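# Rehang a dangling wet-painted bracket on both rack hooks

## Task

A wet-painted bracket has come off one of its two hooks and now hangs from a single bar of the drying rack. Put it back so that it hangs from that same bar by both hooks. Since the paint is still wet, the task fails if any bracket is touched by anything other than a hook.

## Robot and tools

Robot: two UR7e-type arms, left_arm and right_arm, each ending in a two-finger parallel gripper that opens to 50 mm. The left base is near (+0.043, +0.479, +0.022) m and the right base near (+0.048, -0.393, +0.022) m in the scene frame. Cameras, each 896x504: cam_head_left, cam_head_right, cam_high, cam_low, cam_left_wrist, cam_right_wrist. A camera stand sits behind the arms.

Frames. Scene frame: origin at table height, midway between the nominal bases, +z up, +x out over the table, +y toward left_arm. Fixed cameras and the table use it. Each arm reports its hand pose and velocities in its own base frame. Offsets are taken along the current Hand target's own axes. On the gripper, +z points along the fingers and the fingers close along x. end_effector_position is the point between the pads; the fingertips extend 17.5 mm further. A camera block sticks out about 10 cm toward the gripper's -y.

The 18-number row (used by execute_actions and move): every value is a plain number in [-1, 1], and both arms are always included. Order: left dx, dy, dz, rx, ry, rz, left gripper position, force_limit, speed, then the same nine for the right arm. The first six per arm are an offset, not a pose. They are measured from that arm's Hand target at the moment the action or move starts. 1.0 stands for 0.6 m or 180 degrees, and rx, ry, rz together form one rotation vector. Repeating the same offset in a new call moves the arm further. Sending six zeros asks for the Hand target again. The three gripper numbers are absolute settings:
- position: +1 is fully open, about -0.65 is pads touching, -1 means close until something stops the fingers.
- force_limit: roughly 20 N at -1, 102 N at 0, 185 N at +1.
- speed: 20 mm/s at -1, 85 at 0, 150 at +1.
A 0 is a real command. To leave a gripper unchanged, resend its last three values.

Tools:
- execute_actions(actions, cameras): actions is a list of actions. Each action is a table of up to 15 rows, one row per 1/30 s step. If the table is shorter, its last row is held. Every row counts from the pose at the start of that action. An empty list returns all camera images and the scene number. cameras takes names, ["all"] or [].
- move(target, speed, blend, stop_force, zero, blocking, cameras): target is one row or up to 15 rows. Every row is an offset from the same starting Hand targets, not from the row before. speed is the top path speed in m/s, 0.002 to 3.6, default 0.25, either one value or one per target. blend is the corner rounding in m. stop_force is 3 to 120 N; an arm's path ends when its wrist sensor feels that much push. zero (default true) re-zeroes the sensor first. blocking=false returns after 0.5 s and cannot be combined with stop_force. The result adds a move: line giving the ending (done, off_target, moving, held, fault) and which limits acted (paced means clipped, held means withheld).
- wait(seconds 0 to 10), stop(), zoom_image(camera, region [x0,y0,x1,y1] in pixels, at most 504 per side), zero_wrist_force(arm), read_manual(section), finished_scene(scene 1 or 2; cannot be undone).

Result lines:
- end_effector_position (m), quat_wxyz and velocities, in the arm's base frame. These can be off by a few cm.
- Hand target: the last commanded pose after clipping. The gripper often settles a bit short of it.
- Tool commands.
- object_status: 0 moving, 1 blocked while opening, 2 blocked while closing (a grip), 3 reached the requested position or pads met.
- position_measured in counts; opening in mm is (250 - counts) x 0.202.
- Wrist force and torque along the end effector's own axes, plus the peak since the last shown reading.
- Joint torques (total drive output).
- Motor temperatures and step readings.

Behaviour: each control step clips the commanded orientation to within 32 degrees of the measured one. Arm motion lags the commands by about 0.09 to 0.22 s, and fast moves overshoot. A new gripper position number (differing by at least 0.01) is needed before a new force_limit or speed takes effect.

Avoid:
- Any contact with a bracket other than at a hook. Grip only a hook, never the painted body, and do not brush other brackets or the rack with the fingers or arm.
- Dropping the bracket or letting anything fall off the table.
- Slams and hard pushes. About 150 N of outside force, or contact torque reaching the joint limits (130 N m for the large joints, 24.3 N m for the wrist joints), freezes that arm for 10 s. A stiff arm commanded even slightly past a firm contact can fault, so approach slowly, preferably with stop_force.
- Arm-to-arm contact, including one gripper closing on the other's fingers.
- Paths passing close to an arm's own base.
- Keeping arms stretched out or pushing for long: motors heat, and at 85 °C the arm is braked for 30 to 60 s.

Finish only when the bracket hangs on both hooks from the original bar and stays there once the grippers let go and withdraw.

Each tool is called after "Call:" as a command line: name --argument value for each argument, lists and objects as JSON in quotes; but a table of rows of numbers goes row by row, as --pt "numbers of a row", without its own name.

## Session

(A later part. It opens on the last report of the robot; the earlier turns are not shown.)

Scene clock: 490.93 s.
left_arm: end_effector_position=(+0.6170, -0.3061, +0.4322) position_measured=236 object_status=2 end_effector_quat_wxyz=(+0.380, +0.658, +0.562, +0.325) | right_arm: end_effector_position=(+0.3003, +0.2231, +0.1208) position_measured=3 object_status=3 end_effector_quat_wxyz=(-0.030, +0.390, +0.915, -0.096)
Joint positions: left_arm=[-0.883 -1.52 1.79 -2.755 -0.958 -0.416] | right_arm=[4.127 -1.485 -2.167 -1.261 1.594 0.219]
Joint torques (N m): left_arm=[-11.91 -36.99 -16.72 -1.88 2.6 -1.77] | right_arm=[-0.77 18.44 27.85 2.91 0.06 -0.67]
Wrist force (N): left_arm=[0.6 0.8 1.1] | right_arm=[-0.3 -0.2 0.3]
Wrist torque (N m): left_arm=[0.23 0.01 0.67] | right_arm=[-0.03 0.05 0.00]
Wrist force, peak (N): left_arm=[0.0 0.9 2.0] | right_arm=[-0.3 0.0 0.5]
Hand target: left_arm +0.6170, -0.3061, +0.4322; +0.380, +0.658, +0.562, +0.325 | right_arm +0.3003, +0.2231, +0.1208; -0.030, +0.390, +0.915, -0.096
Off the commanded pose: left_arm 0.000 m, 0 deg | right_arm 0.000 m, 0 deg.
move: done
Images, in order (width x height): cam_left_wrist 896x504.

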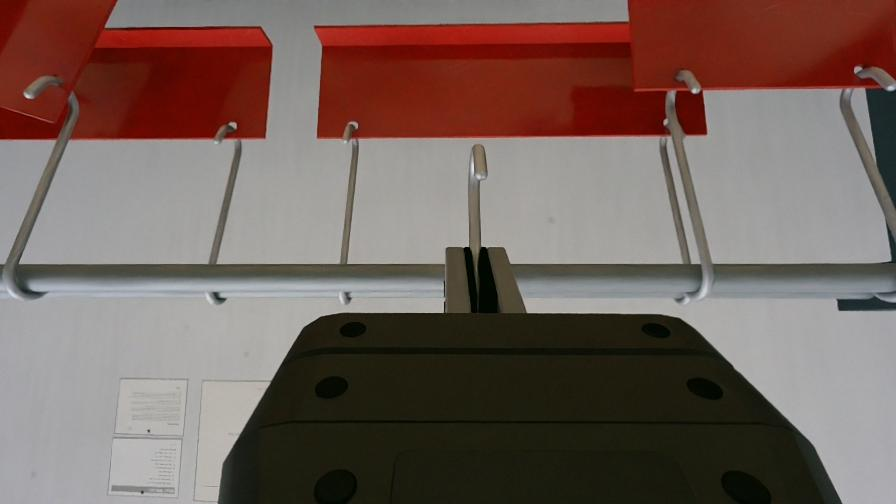

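Call:
zoom_image --camera "cam_left_wrist" --region '[640, 40, 896, 310]'

Call:
zoom_image --camera "cam_left_wrist" --region '[0, 40, 256, 310]'

Call:
execute_actions --actions '[]' --cameras '["cam_low"]'

Call:
zoom_image --camera "cam_low" --region '[540, 160, 680, 280]'

Scaled by 1.867.

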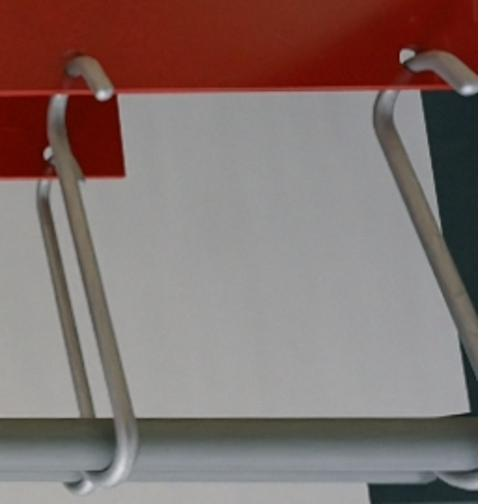

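Scaled by 1.867.

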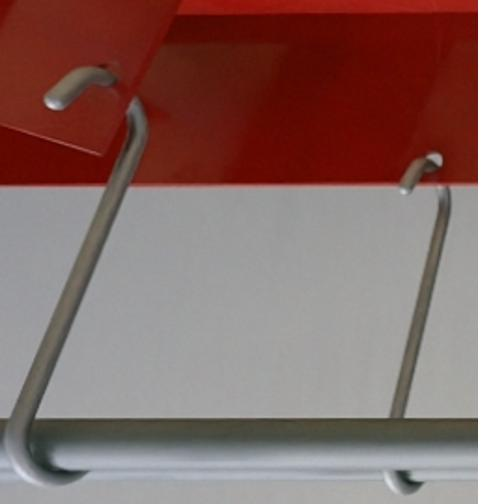

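Scene clock: 570.13 s.
left_arm: end_effector_position=(+0.6170, -0.3061, +0.4322) position_measured=236 object_status=2 end_effector_quat_wxyz=(+0.380, +0.658, +0.562, +0.325) | right_arm: end_effector_position=(+0.3003, +0.2231, +0.1208) position_measured=3 object_status=3 end_effector_quat_wxyz=(-0.030, +0.390, +0.915, -0.096)
Joint positions: left_arm=[-0.883 -1.52 1.79 -2.755 -0.958 -0.416] | right_arm=[4.127 -1.485 -2.167 -1.261 1.594 0.219]
Joint velocities: within noise
Joint torques (N m): left_arm=[-11.74 -36.97 -17.17 -1.84 2.6 -1.79] | right_arm=[0.2 18.88 26.51 2.86 0.09 -0.79]
Motor temperatures (°C): left_arm=[30 32 28 35 41 32] | right_arm=[31 27 28 40 42 42]
Wrist force (N): left_arm=[0.6 1.0 1.1] | right_arm=[0.0 0.0 0.2]
Wrist torque (N m): left_arm=[0.24 0.01 0.67] | right_arm=[0.00 0.01 0.00]
Wrist force, peak (N): left_arm=[0.9 1.0 1.3] | right_arm=[-0.3 -0.3 0.5]
Hand target: left_arm +0.6170, -0.3061, +0.4322; +0.380, +0.658, +0.562, +0.325 | right_arm +0.3003, +0.2231, +0.1208; -0.030, +0.390, +0.915, -0.096
Tool commands: left_gripper/position=-1.0 left_gripper/force_limit=-0.5 left_gripper/speed=-0.5 right_gripper/position=+1.0 right_gripper/force_limit=+1.0 right_gripper/speed=+1.0
Off the commanded pose: left_arm 0.000 m, 0 deg | right_arm 0.000 m, 0 deg.
Images, in order (width x height): cam_low 896x504.

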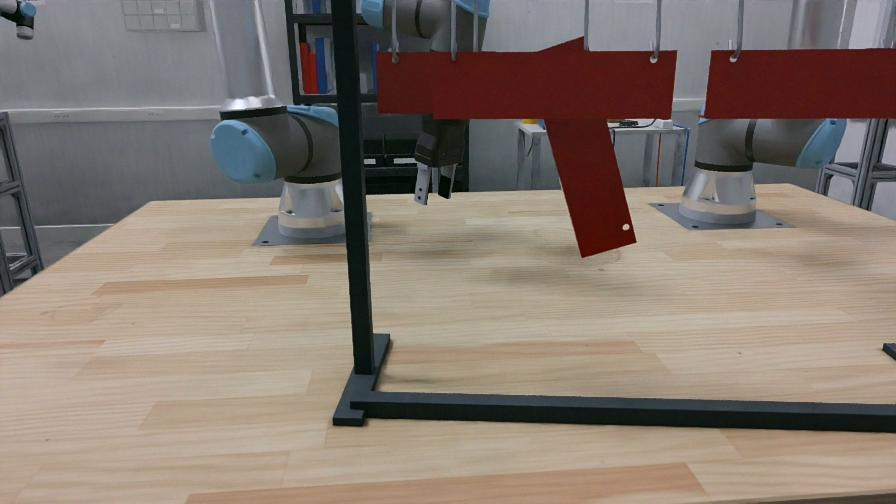

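Scaled by 3.600.

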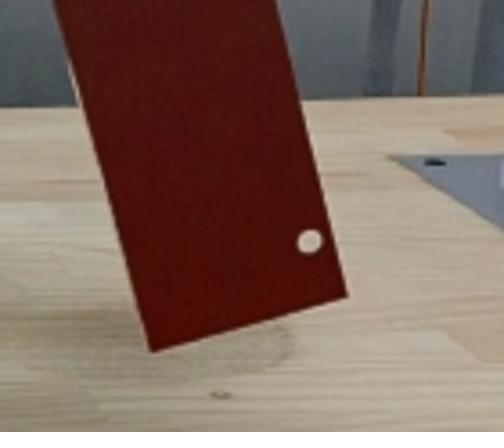

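Call:
move --pt "0 -0.01 0.10 0 0 0 -1.0 -0.5 -0.5 0 0 0 0 0 0 1.0 1.0 1.0" --pt "0 -0.0366 0.1211 0 0 0 -1.0 -0.5 -0.5 0 0 0 0 0 0 1.0 1.0 1.0" --speed '[0.1, 0.04]' --stop_force 12 --cameras '["cam_left_wrist", "cam_high"]'

Call:
zoom_image --camera "cam_high" --region '[320, 70, 400, 130]'

Scene clock: 703.53 s.
left_arm: end_effector_position=(+0.6678, -0.3140, +0.3805) position_measured=236 object_status=2 end_effector_quat_wxyz=(+0.381, +0.658, +0.562, +0.325) | right_arm: end_effector_position=(+0.3003, +0.2231, +0.1208) position_measured=3 object_status=3 end_effector_quat_wxyz=(-0.030, +0.390, +0.915, -0.096)
Joint positions: left_arm=[-0.815 -1.363 1.754 -2.903 -1.012 -0.368] | right_arm=[4.127 -1.485 -2.167 -1.261 1.594 0.219]
Joint torques (N m): left_arm=[-13.57 -43.67 -29.42 -1.49 2.07 -1.46] | right_arm=[-0.79 18.82 27 2.89 -0.06 -1.03]
Wrist force (N): left_arm=[0.4 6.6 7.6] | right_arm=[0.0 0.1 0.2]
Wrist torque (N m): left_arm=[0.48 0.09 0.58] | right_arm=[0.03 0.01 0.00]
Wrist force, peak (N): left_arm=[0.0 21.2 4.2] | right_arm=[-0.2 -0.1 0.5]
Hand target: left_arm +0.6678, -0.3140, +0.3805; +0.381, +0.658, +0.562, +0.325 (not the last commanded pose) | right_arm +0.3003, +0.2231, +0.1208; -0.030, +0.390, +0.915, -0.096
Off the commanded pose: left_arm 0.004 m, 0 deg | right_arm 0.000 m, 0 deg.
move: contact (left_arm); path passed 1 of 2 targets
Images, in order (width x height): cam_high 896x504, cam_left_wrist 896x504.

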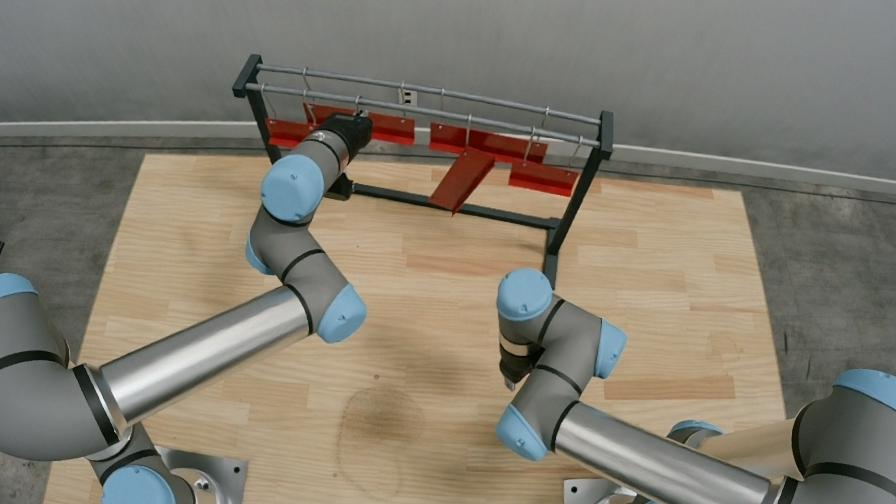

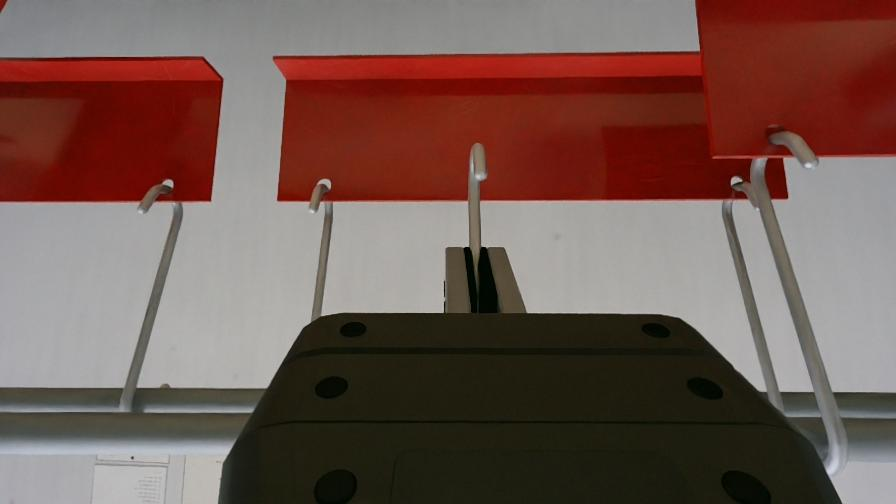

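Scaled by 6.300.

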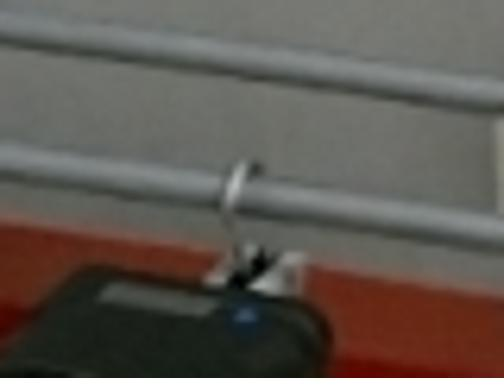

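Call:
move --pt "0 0.00167 0.00289 0 0 0 -1.0 -0.5 -0.5 0 0 0 0 0 0 1.0 1.0 1.0" --pt "0 -0.00267 0.00539 0 0 0 -1.0 -0.5 -0.5 0 0 0 0 0 0 1.0 1.0 1.0" --speed 0.02 --stop_force 12 --cameras '["cam_left_wrist"]'

Scene clock: 712.70 s.
left_arm: end_effector_position=(+0.6698, -0.3143, +0.3775) position_measured=236 object_status=2 end_effector_quat_wxyz=(+0.381, +0.658, +0.562, +0.325) | right_arm: end_effector_position=(+0.3003, +0.2231, +0.1208) position_measured=3 object_status=3 end_effector_quat_wxyz=(-0.030, +0.390, +0.915, -0.096)
Joint positions: left_arm=[-0.813 -1.356 1.753 -2.91 -1.014 -0.366] | right_arm=[4.127 -1.485 -2.167 -1.261 1.594 0.219]
Joint torques (N m): left_arm=[7.94 -15.39 -9.62 -2.98 -1.45 1.82] | right_arm=[0.27 18.47 27.88 2.76 0.04 -0.89]
Wrist force (N): left_arm=[-0.1 12.6 1.0] | right_arm=[-0.3 -0.2 0.3]
Wrist torque (N m): left_arm=[0.34 0.10 0.60] | right_arm=[-0.03 0.04 -0.01]
Wrist force, peak (N): left_arm=[-0.2 13.0 0.8] | right_arm=[-0.2 -0.1 0.5]
Hand target: left_arm +0.6698, -0.3143, +0.3775; +0.381, +0.658, +0.562, +0.325 | right_arm +0.3003, +0.2231, +0.1208; -0.030, +0.390, +0.915, -0.096
Off the commanded pose: left_arm 0.000 m, 0 deg | right_arm 0.000 m, 0 deg.
move: done
Images, in order (width x height): cam_left_wrist 896x504.

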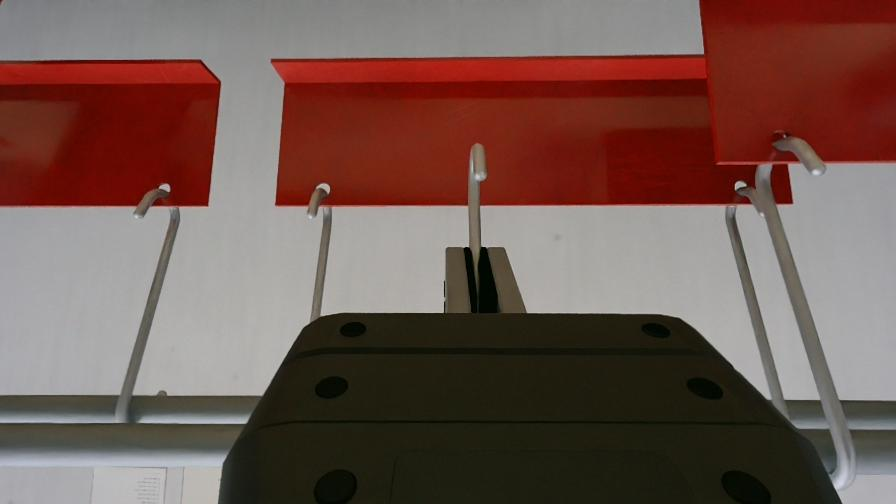

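Call:
move --pt "0 0 0 0 0 0 1.0 0.0 -0.3 0 0 0 0 0 0 1.0 1.0 1.0" --pt "0 -0.0140 0.0152 0.0833 0 0 1.0 0.0 -0.3 0 0 0 0 0 0 1.0 1.0 1.0" --pt "0 -0.0140 0.0152 0.0833 0 0 -1.0 0.0 -0.3 0 0 0 0 0 0 1.0 1.0 1.0" --speed 0.15 --cameras '["cam_left_wrist"]'

Call:
zoom_image --camera "cam_left_wrist" --region '[400, 60, 560, 320]'

Scene clock: 723.73 s.
left_arm: end_effector_position=(+0.6734, -0.3149, +0.3657) position_measured=238 object_status=2 end_effector_quat_wxyz=(+0.291, +0.702, +0.600, +0.249) | right_arm: end_effector_position=(+0.3003, +0.2231, +0.1208) position_measured=3 object_status=3 end_effector_quat_wxyz=(-0.030, +0.390, +0.915, -0.096)
Joint positions: left_arm=[-0.763 -1.345 1.58 -2.495 -1.156 -0.455] | right_arm=[4.127 -1.485 -2.167 -1.261 1.594 0.219]
Joint torques (N m): left_arm=[9.79 -22.18 -32.38 -2.28 -0.61 -1.76] | right_arm=[-0.39 18.96 28.31 2.9 0.04 -0.92]
Wrist force (N): left_arm=[0.8 -0.4 1.3] | right_arm=[-0.3 0.0 0.0]
Wrist torque (N m): left_arm=[0.06 0.04 0.68] | right_arm=[0.01 0.05 0.00]
Wrist force, peak (N): left_arm=[-0.3 13.2 0.8] | right_arm=[-0.3 -0.3 0.5]
Hand target: left_arm +0.6734, -0.3149, +0.3657; +0.291, +0.702, +0.600, +0.249 | right_arm +0.3003, +0.2231, +0.1208; -0.030, +0.390, +0.915, -0.096
Off the commanded pose: left_arm 0.000 m, 0 deg | right_arm 0.000 m, 0 deg.
move: done
Images, in order (width x height): cam_left_wrist 896x504.

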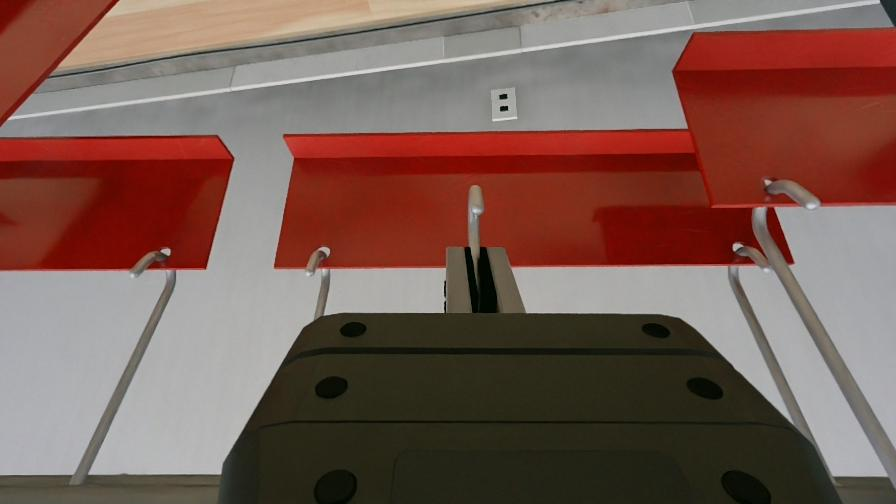

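Scaled by 1.938.

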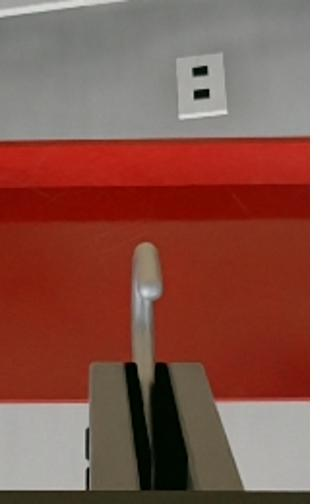

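Call:
move --pt "0 0.00471 -0.00471 0 0 0 -1.0 0.0 -0.3 0 0 0 0 0 0 1.0 1.0 1.0" --pt "0 0.01827 -0.02887 0 0 0 -1.0 0.0 -0.3 0 0 0 0 0 0 1.0 1.0 1.0" --pt "0 -0.02357 -0.11785 0 0 0 -1.0 0.0 -0.3 0 0 0 0 0 0 1.0 1.0 1.0" --speed '[0.03, 0.04, 0.1]' --stop_force 18 --cameras '["cam_left_wrist"]'

Scene clock: 735.93 s.
left_arm: end_effector_position=(+0.6141, -0.3055, +0.4056) position_measured=238 object_status=2 end_effector_quat_wxyz=(+0.291, +0.702, +0.600, +0.249) | right_arm: end_effector_position=(+0.3003, +0.2231, +0.1208) position_measured=3 object_status=3 end_effector_quat_wxyz=(-0.030, +0.390, +0.915, -0.096)
Joint positions: left_arm=[-0.831 -1.5 1.652 -2.387 -1.113 -0.514] | right_arm=[4.127 -1.485 -2.167 -1.261 1.594 0.219]
Joint torques (N m): left_arm=[-11.97 -38.62 -17.6 -2.25 2.58 -1.85] | right_arm=[-0.57 18.54 28.49 2.91 -0.07 -1.06]
Wrist force (N): left_arm=[0.4 0.0 1.6] | right_arm=[-0.1 -0.1 0.1]
Wrist torque (N m): left_arm=[0.12 0.07 0.64] | right_arm=[0.00 0.01 0.00]
Wrist force, peak (N): left_arm=[0.8 0.0 2.3] | right_arm=[-0.3 -0.2 0.6]
Hand target: left_arm +0.6141, -0.3055, +0.4056; +0.291, +0.702, +0.600, +0.249 | right_arm +0.3003, +0.2231, +0.1208; -0.030, +0.390, +0.915, -0.096
Off the commanded pose: left_arm 0.000 m, 0 deg | right_arm 0.000 m, 0 deg.
move: done
Images, in order (width x height): cam_left_wrist 896x504.

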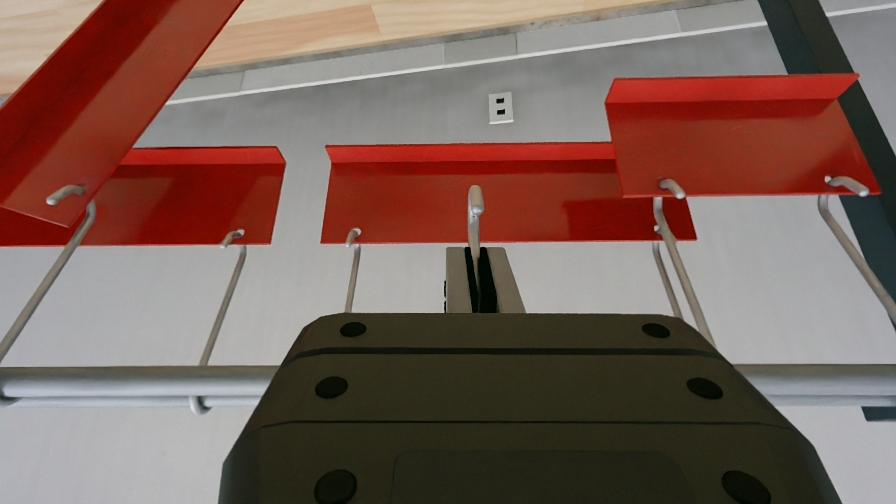

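Call:
move --target '[-0.1505, -0.2687, 0.3057, -0.2348, -0.1485, -0.4080, -1.0, 0.0, -0.3, -0.0878, -0.2110, -0.0405, 0, 0, 0, 1.0, 1.0, 1.0]' --speed 0.3 --cameras '["cam_left_wrist", "cam_low", "cam_high"]'

Call:
zoom_image --camera "cam_left_wrist" --region '[300, 0, 700, 320]'

Call:
zoom_image --camera "cam_low" --region '[540, 120, 740, 280]'

Scene clock: 834.30 s.
left_arm: end_effector_position=(+0.6158, -0.3972, +0.1619) position_measured=238 object_status=2 end_effector_quat_wxyz=(+0.712, +0.110, +0.691, +0.061) | right_arm: end_effector_position=(+0.2503, +0.1033, +0.1709) position_measured=3 object_status=3 end_effector_quat_wxyz=(-0.030, +0.390, +0.915, -0.096)
Joint positions: left_arm=[-1.073 -0.63 1.77 -4.322 -0.571 -1.293] | right_arm=[4.041 -1.111 -2.285 -1.519 1.577 0.134]
Joint torques (N m): left_arm=[-11.86 -33.62 -18.09 -3.33 1.51 1.7] | right_arm=[-13.4 12.09 20.14 0.01 -1.45 -2.97]
Wrist force (N): left_arm=[-1.7 -0.4 -2.3] | right_arm=[0.0 -0.3 0.8]
Wrist torque (N m): left_arm=[-0.08 0.18 0.05] | right_arm=[-0.04 0.01 0.08]
Wrist force, peak (N): left_arm=[-1.6 -0.4 -2.6] | right_arm=[-0.3 -0.7 0.7]
Hand target: left_arm +0.6158, -0.3972, +0.1619; +0.712, +0.110, +0.690, +0.061 | right_arm +0.2503, +0.1032, +0.1709; -0.030, +0.390, +0.915, -0.096
Off the commanded pose: left_arm 0.000 m, 0 deg | right_arm 0.000 m, 0 deg.
move: done
Images, in order (width x height): cam_high 896x504, cam_low 896x504, cam_left_wrist 896x504.

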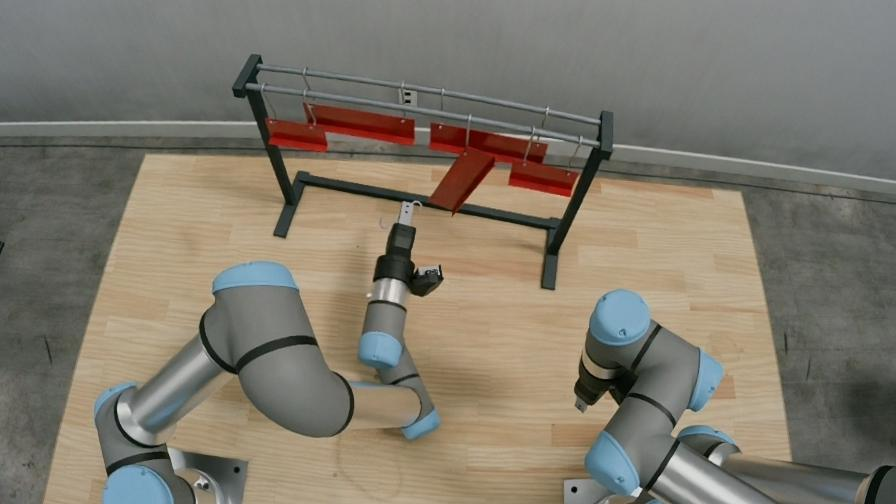

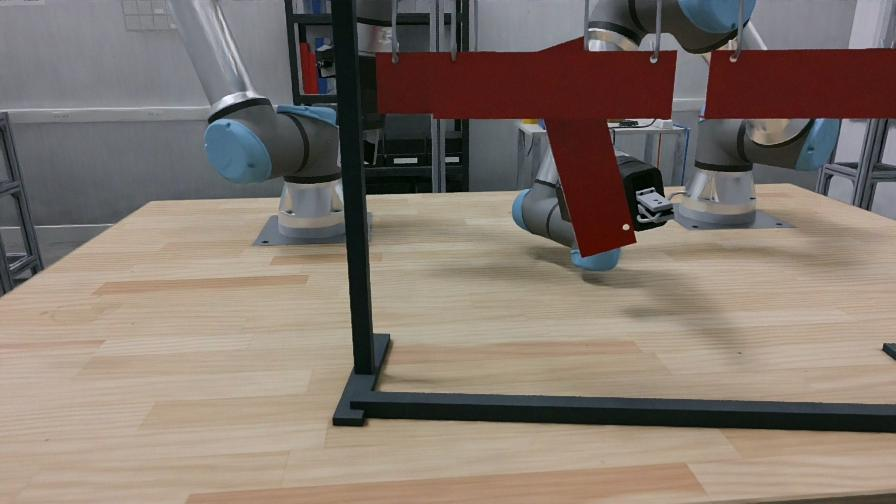

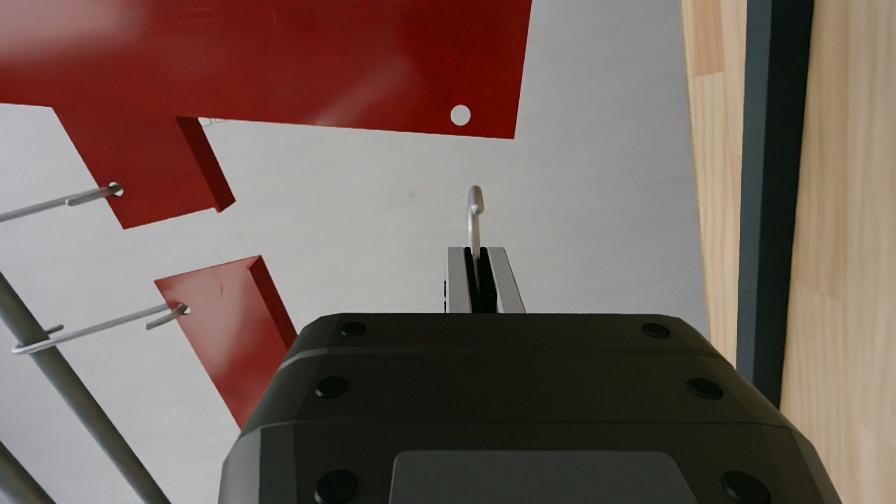

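Scaled by 1.260.

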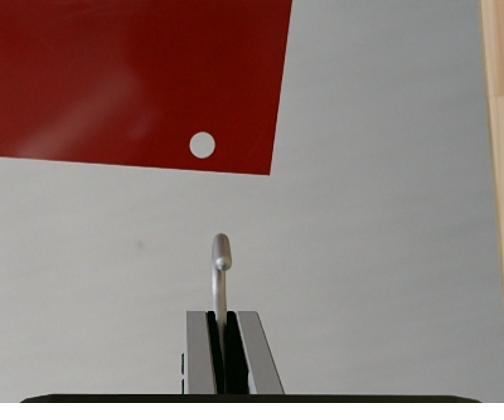

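Scaled by 2.520.

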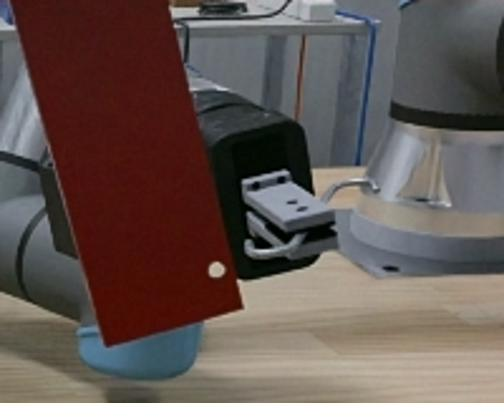

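Call:
move --target '[-0.0077, -0.0058, 0.0667, 0, 0, 0, -1.0, 0.0, -0.3, 0, 0, 0, 0, 0, 0, 1.0, 1.0, 1.0]' --speed 0.1 --cameras '["cam_left_wrist", "cam_low"]'

Call:
zoom_image --camera "cam_left_wrist" --region '[300, 0, 620, 320]'

Call:
zoom_image --camera "cam_low" --region '[580, 170, 700, 270]'

Scene clock: 870.80 s.
left_arm: end_effector_position=(+0.6552, -0.4045, +0.1664) position_measured=238 object_status=2 end_effector_quat_wxyz=(+0.712, +0.110, +0.690, +0.061) | right_arm: end_effector_position=(+0.2503, +0.1032, +0.1709) position_measured=3 object_status=3 end_effector_quat_wxyz=(-0.030, +0.390, +0.915, -0.096)
Joint positions: left_arm=[-1.014 -0.603 1.666 -4.242 -0.629 -1.297] | right_arm=[4.041 -1.111 -2.285 -1.519 1.577 0.134]
Joint torques (N m): left_arm=[8.24 -35.55 -20.49 0.16 -1.75 -1.92] | right_arm=[-12.51 11 19.41 -0.28 -1.61 -2.85]
Wrist force (N): left_arm=[-1.7 -1.0 -2.1] | right_arm=[-0.1 -0.4 0.6]
Wrist torque (N m): left_arm=[-0.18 0.18 0.15] | right_arm=[-0.05 0.04 0.08]
Wrist force, peak (N): left_arm=[-1.7 -0.8 -3.8] | right_arm=[-0.1 -0.5 0.9]
Hand target: left_arm +0.6553, -0.4046, +0.1664; +0.712, +0.110, +0.690, +0.061 | right_arm +0.2503, +0.1032, +0.1709; -0.030, +0.390, +0.915, -0.096
Off the commanded pose: left_arm 0.000 m, 0 deg | right_arm 0.000 m, 0 deg.
move: done
Images, in order (width x height): cam_low 896x504, cam_left_wrist 896x504.

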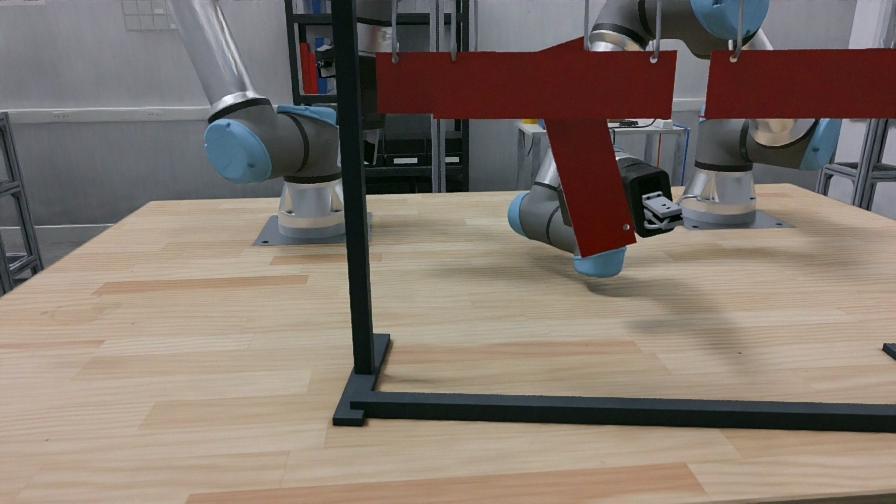

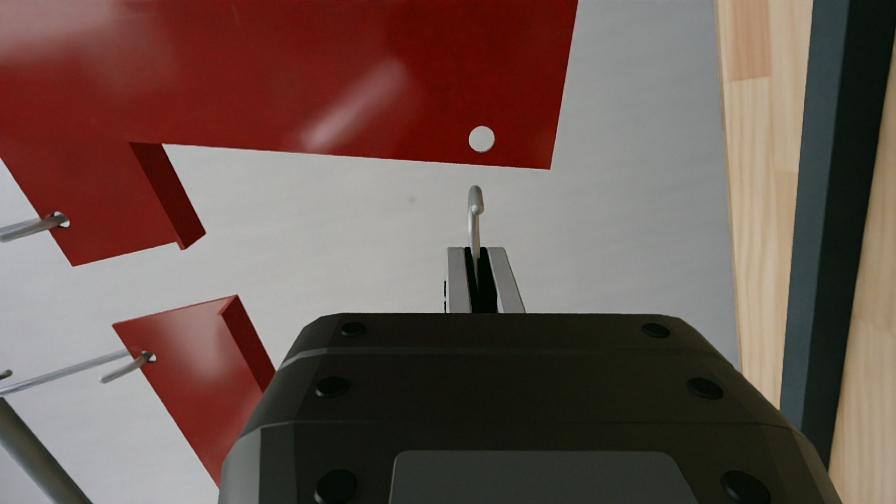

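Scaled by 1.575.

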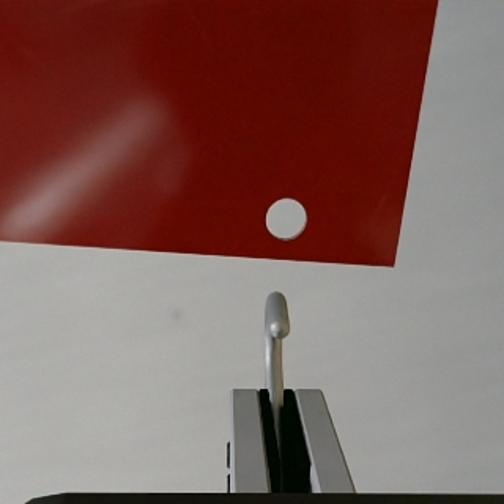

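Scaled by 4.200.

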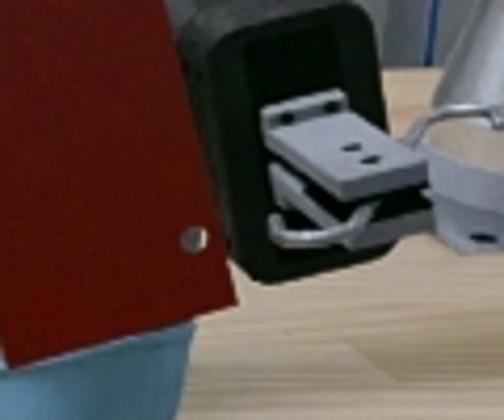

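Call:
move --pt "0 -0.0006 0.0066 0 0 0 -1.0 0.0 -0.3 0 0 0 0 0 0 1.0 1.0 1.0" --pt "0 -0.0238 0.0046 0 0 0 -1.0 0.0 -0.3 0 0 0 0 0 0 1.0 1.0 1.0" --speed 0.06 --cameras '["cam_left_wrist", "cam_low"]'

Call:
zoom_image --camera "cam_left_wrist" --region '[380, 80, 580, 280]'

Call:
zoom_image --camera "cam_low" --region '[590, 180, 690, 260]'

Scene clock: 890.13 s.
left_arm: end_effector_position=(+0.6572, -0.4185, +0.1631) position_measured=238 object_status=2 end_effector_quat_wxyz=(+0.712, +0.110, +0.690, +0.061) | right_arm: end_effector_position=(+0.2503, +0.1032, +0.1709) position_measured=3 object_status=3 end_effector_quat_wxyz=(-0.030, +0.390, +0.915, -0.096)
Joint positions: left_arm=[-1.025 -0.583 1.625 -4.223 -0.619 -1.296] | right_arm=[4.041 -1.111 -2.285 -1.519 1.577 0.134]
Joint torques (N m): left_arm=[-12.03 -35.66 -21.11 0.19 1.7 1.81] | right_arm=[-13.7 12.92 19.28 0.05 -1.37 -2.75]
Wrist force (N): left_arm=[-2.1 -0.6 -2.2] | right_arm=[0.2 -0.4 0.8]
Wrist torque (N m): left_arm=[-0.13 0.23 0.07] | right_arm=[-0.05 -0.01 0.08]
Wrist force, peak (N): left_arm=[-2.2 -1.1 -2.4] | right_arm=[-0.1 -0.5 0.9]
Hand target: left_arm +0.6571, -0.4186, +0.1630; +0.712, +0.110, +0.690, +0.061 | right_arm +0.2503, +0.1032, +0.1709; -0.030, +0.390, +0.915, -0.096
Off the commanded pose: left_arm 0.000 m, 0 deg | right_arm 0.000 m, 0 deg.
move: done
Images, in order (width x height): cam_low 896x504, cam_left_wrist 896x504.

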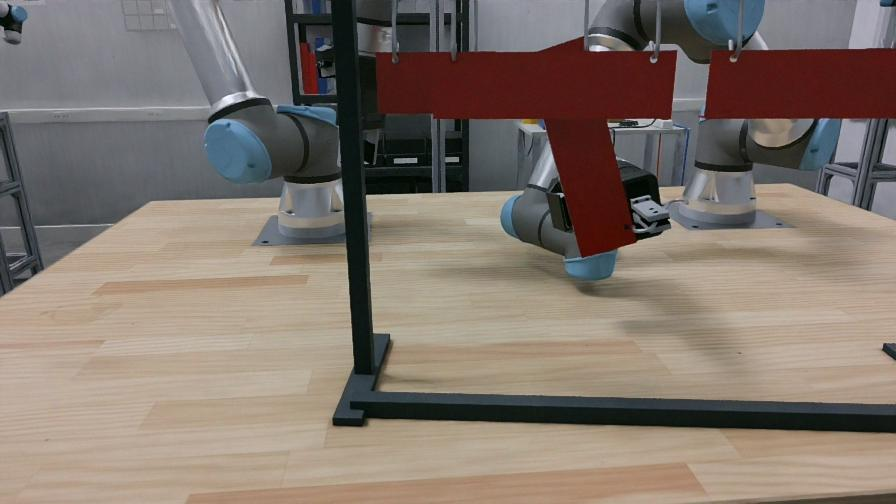

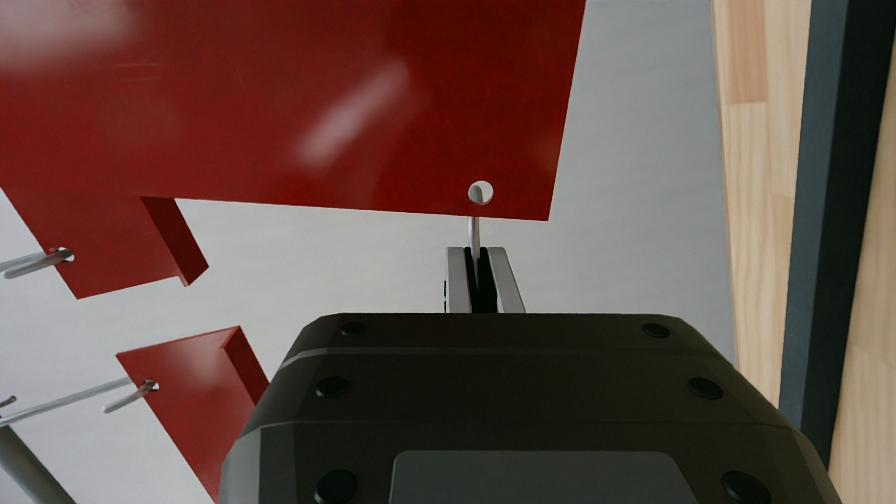

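Scaled by 2.520.

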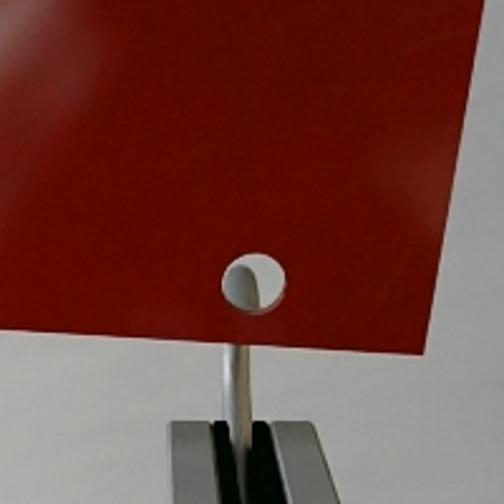

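Scaled by 5.040.

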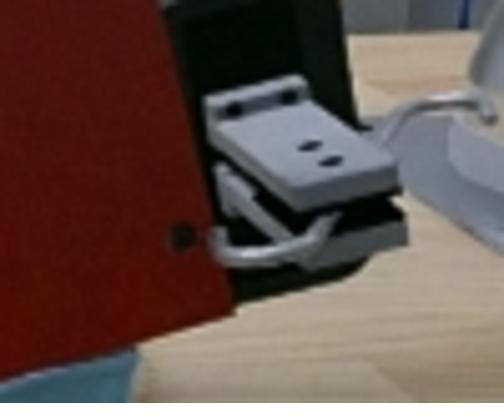

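Call:
move --target '[0, -0.01228, -0.00107, 0, 0, 0, -1.0, 0.0, -0.3, 0, 0, 0, 0, 0, 0, 1.0, 1.0, 1.0]' --speed 0.05 --cameras '["cam_left_wrist", "cam_low"]'

Call:
zoom_image --camera "cam_left_wrist" --region '[400, 150, 560, 310]'

Call:
zoom_image --camera "cam_low" --region '[590, 180, 690, 260]'

Scene clock: 924.63 s.
left_arm: end_effector_position=(+0.6560, -0.4255, +0.1613) position_measured=238 object_status=2 end_effector_quat_wxyz=(+0.712, +0.110, +0.690, +0.061) | right_arm: end_effector_position=(+0.2503, +0.1032, +0.1709) position_measured=3 object_status=3 end_effector_quat_wxyz=(-0.030, +0.390, +0.915, -0.096)
Joint positions: left_arm=[-1.033 -0.574 1.61 -4.216 -0.61 -1.295] | right_arm=[4.041 -1.111 -2.285 -1.519 1.577 0.134]
Joint torques (N m): left_arm=[-12.2 -36.7 -21.13 0.35 1.61 1.81] | right_arm=[-12.78 11.15 21.11 0.11 -1.61 -2.85]
Wrist force (N): left_arm=[-1.6 -0.6 -2.5] | right_arm=[-0.1 -0.5 0.7]
Wrist torque (N m): left_arm=[-0.10 0.18 0.08] | right_arm=[-0.07 0.03 0.08]
Wrist force, peak (N): left_arm=[-2.3 -0.5 -2.3] | right_arm=[0.2 -0.5 0.9]
Hand target: left_arm +0.6560, -0.4257, +0.1612; +0.712, +0.110, +0.690, +0.061 | right_arm +0.2503, +0.1032, +0.1709; -0.030, +0.390, +0.915, -0.096
Off the commanded pose: left_arm 0.000 m, 0 deg | right_arm 0.000 m, 0 deg.
move: done
Images, in order (width x height): cam_low 896x504, cam_left_wrist 896x504.

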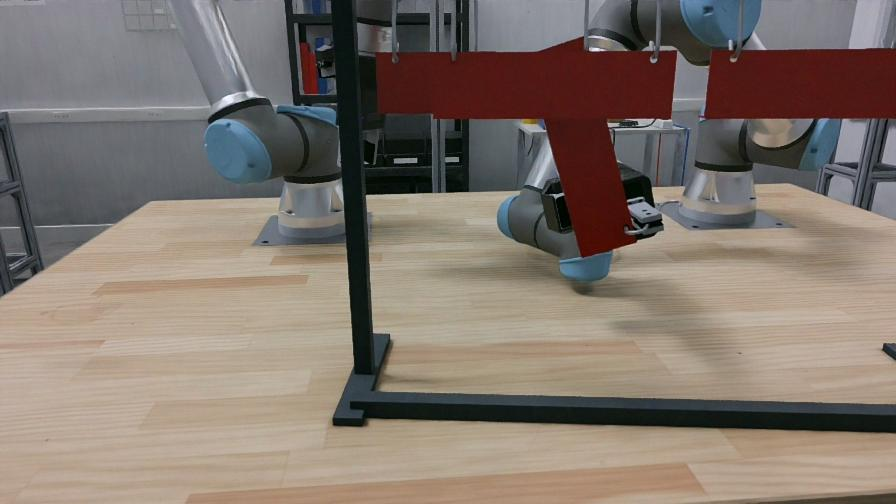

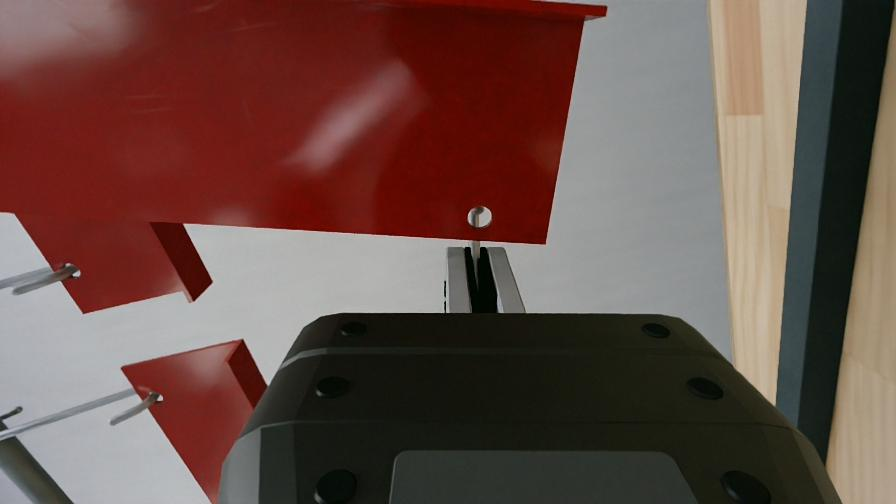

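Scaled by 3.150.

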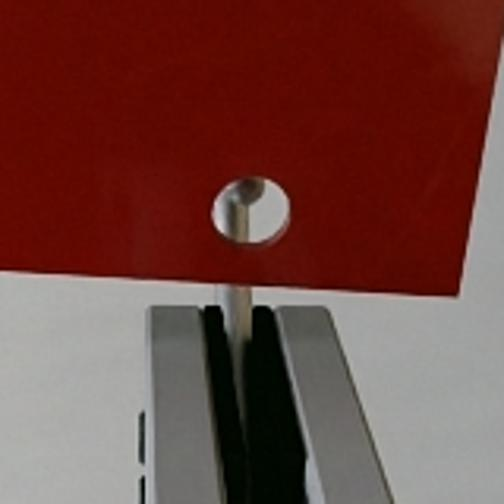

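Scaled by 5.040.

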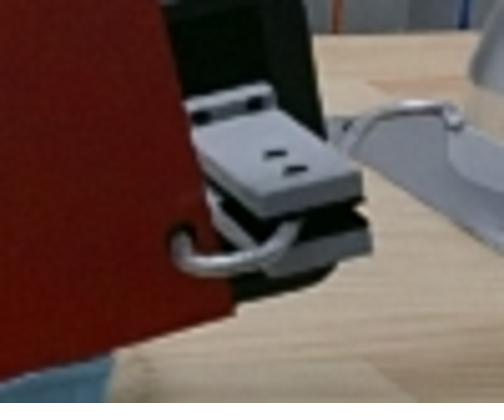

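Call:
move --pt "0 0.0009 -0.0134 0 0 0 -1.0 0.0 -0.3 0 0 0 0 0 0 1.0 1.0 1.0" --pt "0 0.0039 -0.0164 0 0 0 -1.0 0.0 -0.3 0 0 0 0 0 0 1.0 1.0 1.0" --speed 0.03 --blend '[0.001, 0]' --cameras '["cam_left_wrist", "cam_low"]'

Call:
zoom_image --camera "cam_left_wrist" --region '[400, 150, 560, 310]'

Call:
zoom_image --camera "cam_low" --region '[590, 180, 690, 260]'

Scene clock: 946.90 s.
left_arm: end_effector_position=(+0.6465, -0.4227, +0.1616) position_measured=238 object_status=2 end_effector_quat_wxyz=(+0.712, +0.110, +0.690, +0.061) | right_arm: end_effector_position=(+0.2503, +0.1032, +0.1709) position_measured=3 object_status=3 end_effector_quat_wxyz=(-0.030, +0.390, +0.915, -0.096)
Joint positions: left_arm=[-1.046 -0.585 1.639 -4.235 -0.598 -1.295] | right_arm=[4.041 -1.111 -2.285 -1.519 1.577 0.134]
Joint torques (N m): left_arm=[-10.95 -58.31 -4.65 -3.44 1.7 1.75] | right_arm=[-12.58 10.63 20.39 0.04 -1.46 -2.78]
Wrist force (N): left_arm=[-1.7 -0.6 -2.3] | right_arm=[-0.2 -0.3 0.7]
Wrist torque (N m): left_arm=[-0.14 0.17 0.08] | right_arm=[-0.04 0.06 0.08]
Wrist force, peak (N): left_arm=[-2.2 -0.8 -2.4] | right_arm=[0.0 -0.2 1.1]
Hand target: left_arm +0.6464, -0.4227, +0.1616; +0.712, +0.110, +0.690, +0.061 | right_arm +0.2503, +0.1032, +0.1709; -0.030, +0.390, +0.915, -0.096
Off the commanded pose: left_arm 0.000 m, 0 deg | right_arm 0.000 m, 0 deg.
move: done
Images, in order (width x height): cam_low 896x504, cam_left_wrist 896x504.

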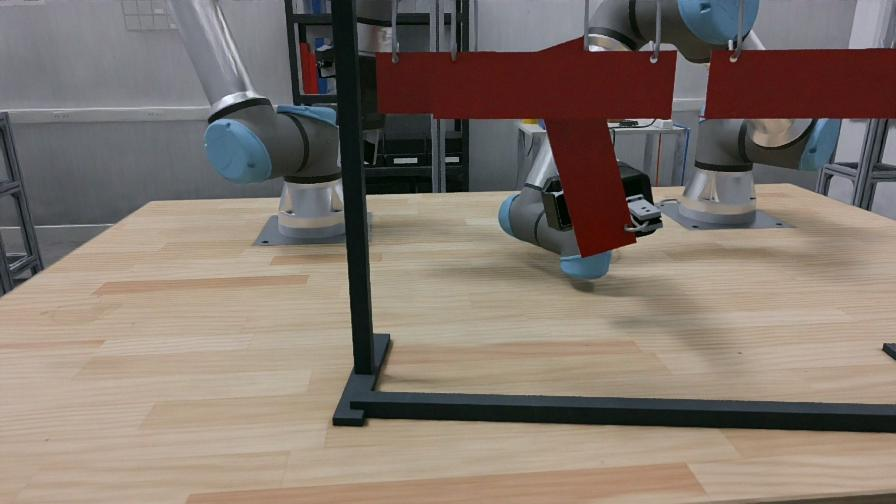

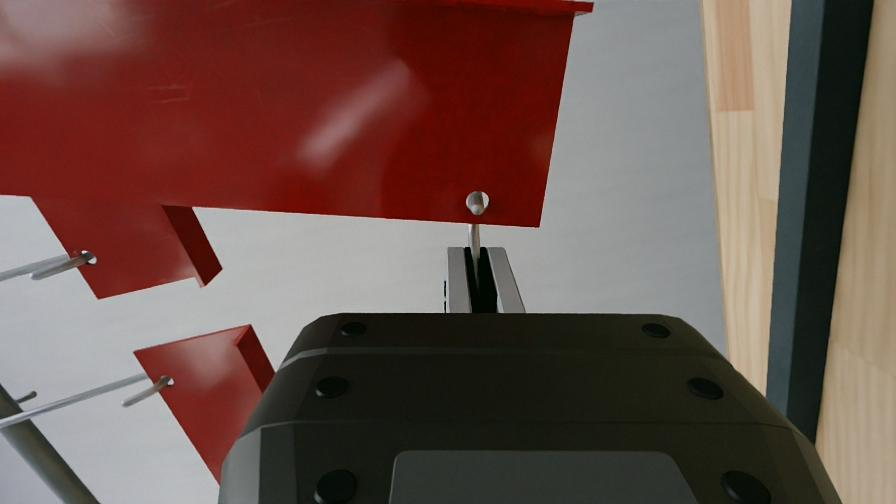

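Scaled by 3.150.

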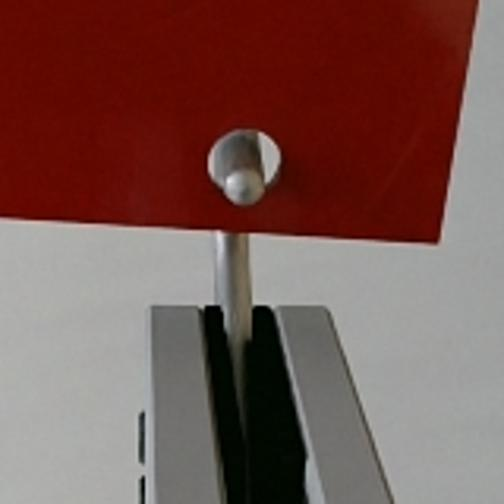

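Scaled by 5.040.

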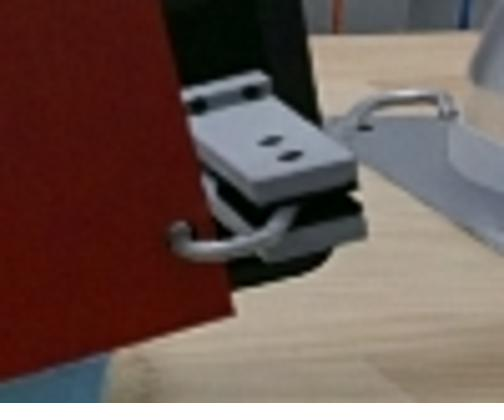

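Call:
move --pt "0 0.0035 -0.0054 0 0 0 -1.0 0.0 -0.3 0 0 0 0 0 0 1.0 1.0 1.0" --pt "0 0.0175 0.0114 0.1389 0 0 -1.0 0.0 -0.3 0 0 0 0 0 0 1.0 1.0 1.0" --speed '[0.03, 0.15]' --blend '[0.001, 0]' --cameras '["cam_left_wrist", "cam_low"]'

Call:
zoom_image --camera "cam_left_wrist" --region '[400, 100, 600, 300]'

Call:
zoom_image --camera "cam_low" --region '[590, 180, 690, 260]'

Scene clock: 955.97 s.
left_arm: end_effector_position=(+0.6539, -0.4130, +0.1643) position_measured=238 object_status=2 end_effector_quat_wxyz=(+0.672, +0.261, +0.687, -0.090) | right_arm: end_effector_position=(+0.2503, +0.1032, +0.1709) position_measured=3 object_status=3 end_effector_quat_wxyz=(-0.030, +0.390, +0.915, -0.096)
Joint positions: left_arm=[-0.858 -0.713 1.84 -4.182 -1.21 -1.371] | right_arm=[4.041 -1.111 -2.285 -1.519 1.577 0.134]
Joint torques (N m): left_arm=[9.98 -54.65 -4.53 -0.97 -1.88 -1.89] | right_arm=[-12.52 10.99 20.28 0.23 -1.44 -2.91]
Wrist force (N): left_arm=[-2.0 -0.6 -2.5] | right_arm=[0.1 -0.4 0.6]
Wrist torque (N m): left_arm=[-0.10 0.23 0.18] | right_arm=[-0.05 0.01 0.08]
Wrist force, peak (N): left_arm=[-2.3 -0.6 -2.8] | right_arm=[0.0 -0.6 0.8]
Hand target: left_arm +0.6539, -0.4130, +0.1643; +0.672, +0.262, +0.687, -0.090 | right_arm +0.2503, +0.1032, +0.1709; -0.030, +0.390, +0.915, -0.096
Off the commanded pose: left_arm 0.000 m, 0 deg | right_arm 0.000 m, 0 deg.
move: done
Images, in order (width x height): cam_low 896x504, cam_left_wrist 896x504.

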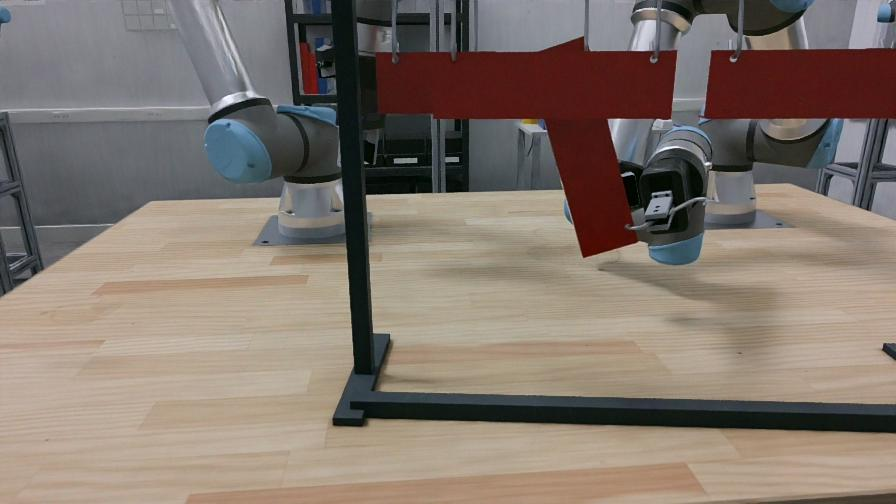

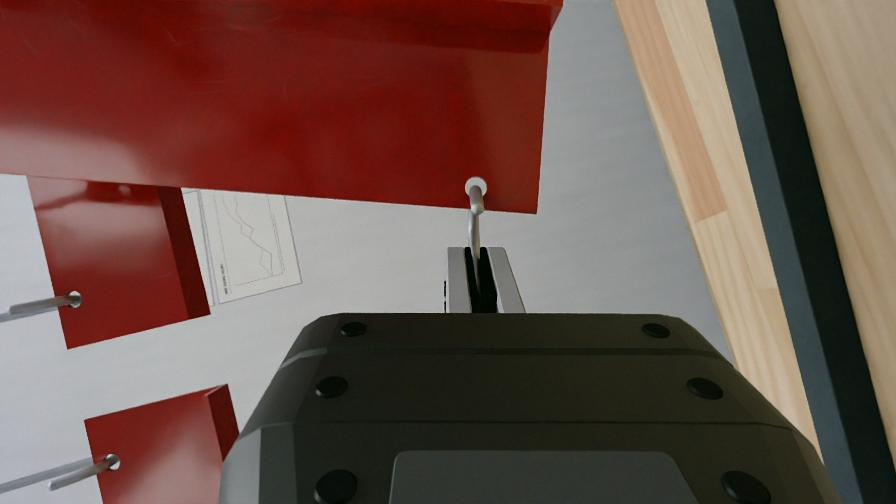

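Scaled by 2.520.

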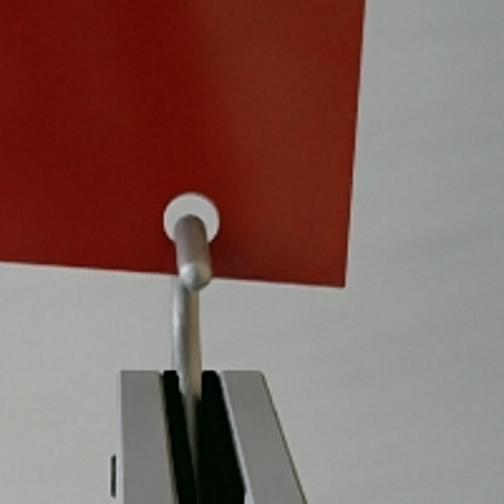

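Scaled by 5.040.

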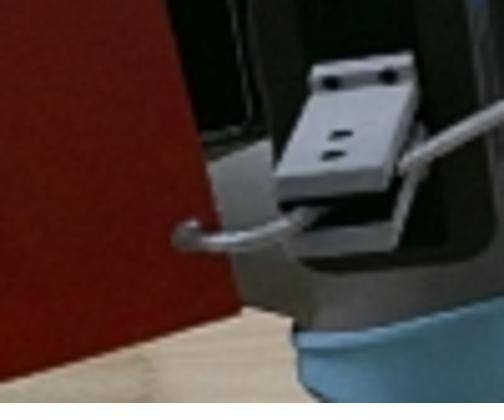

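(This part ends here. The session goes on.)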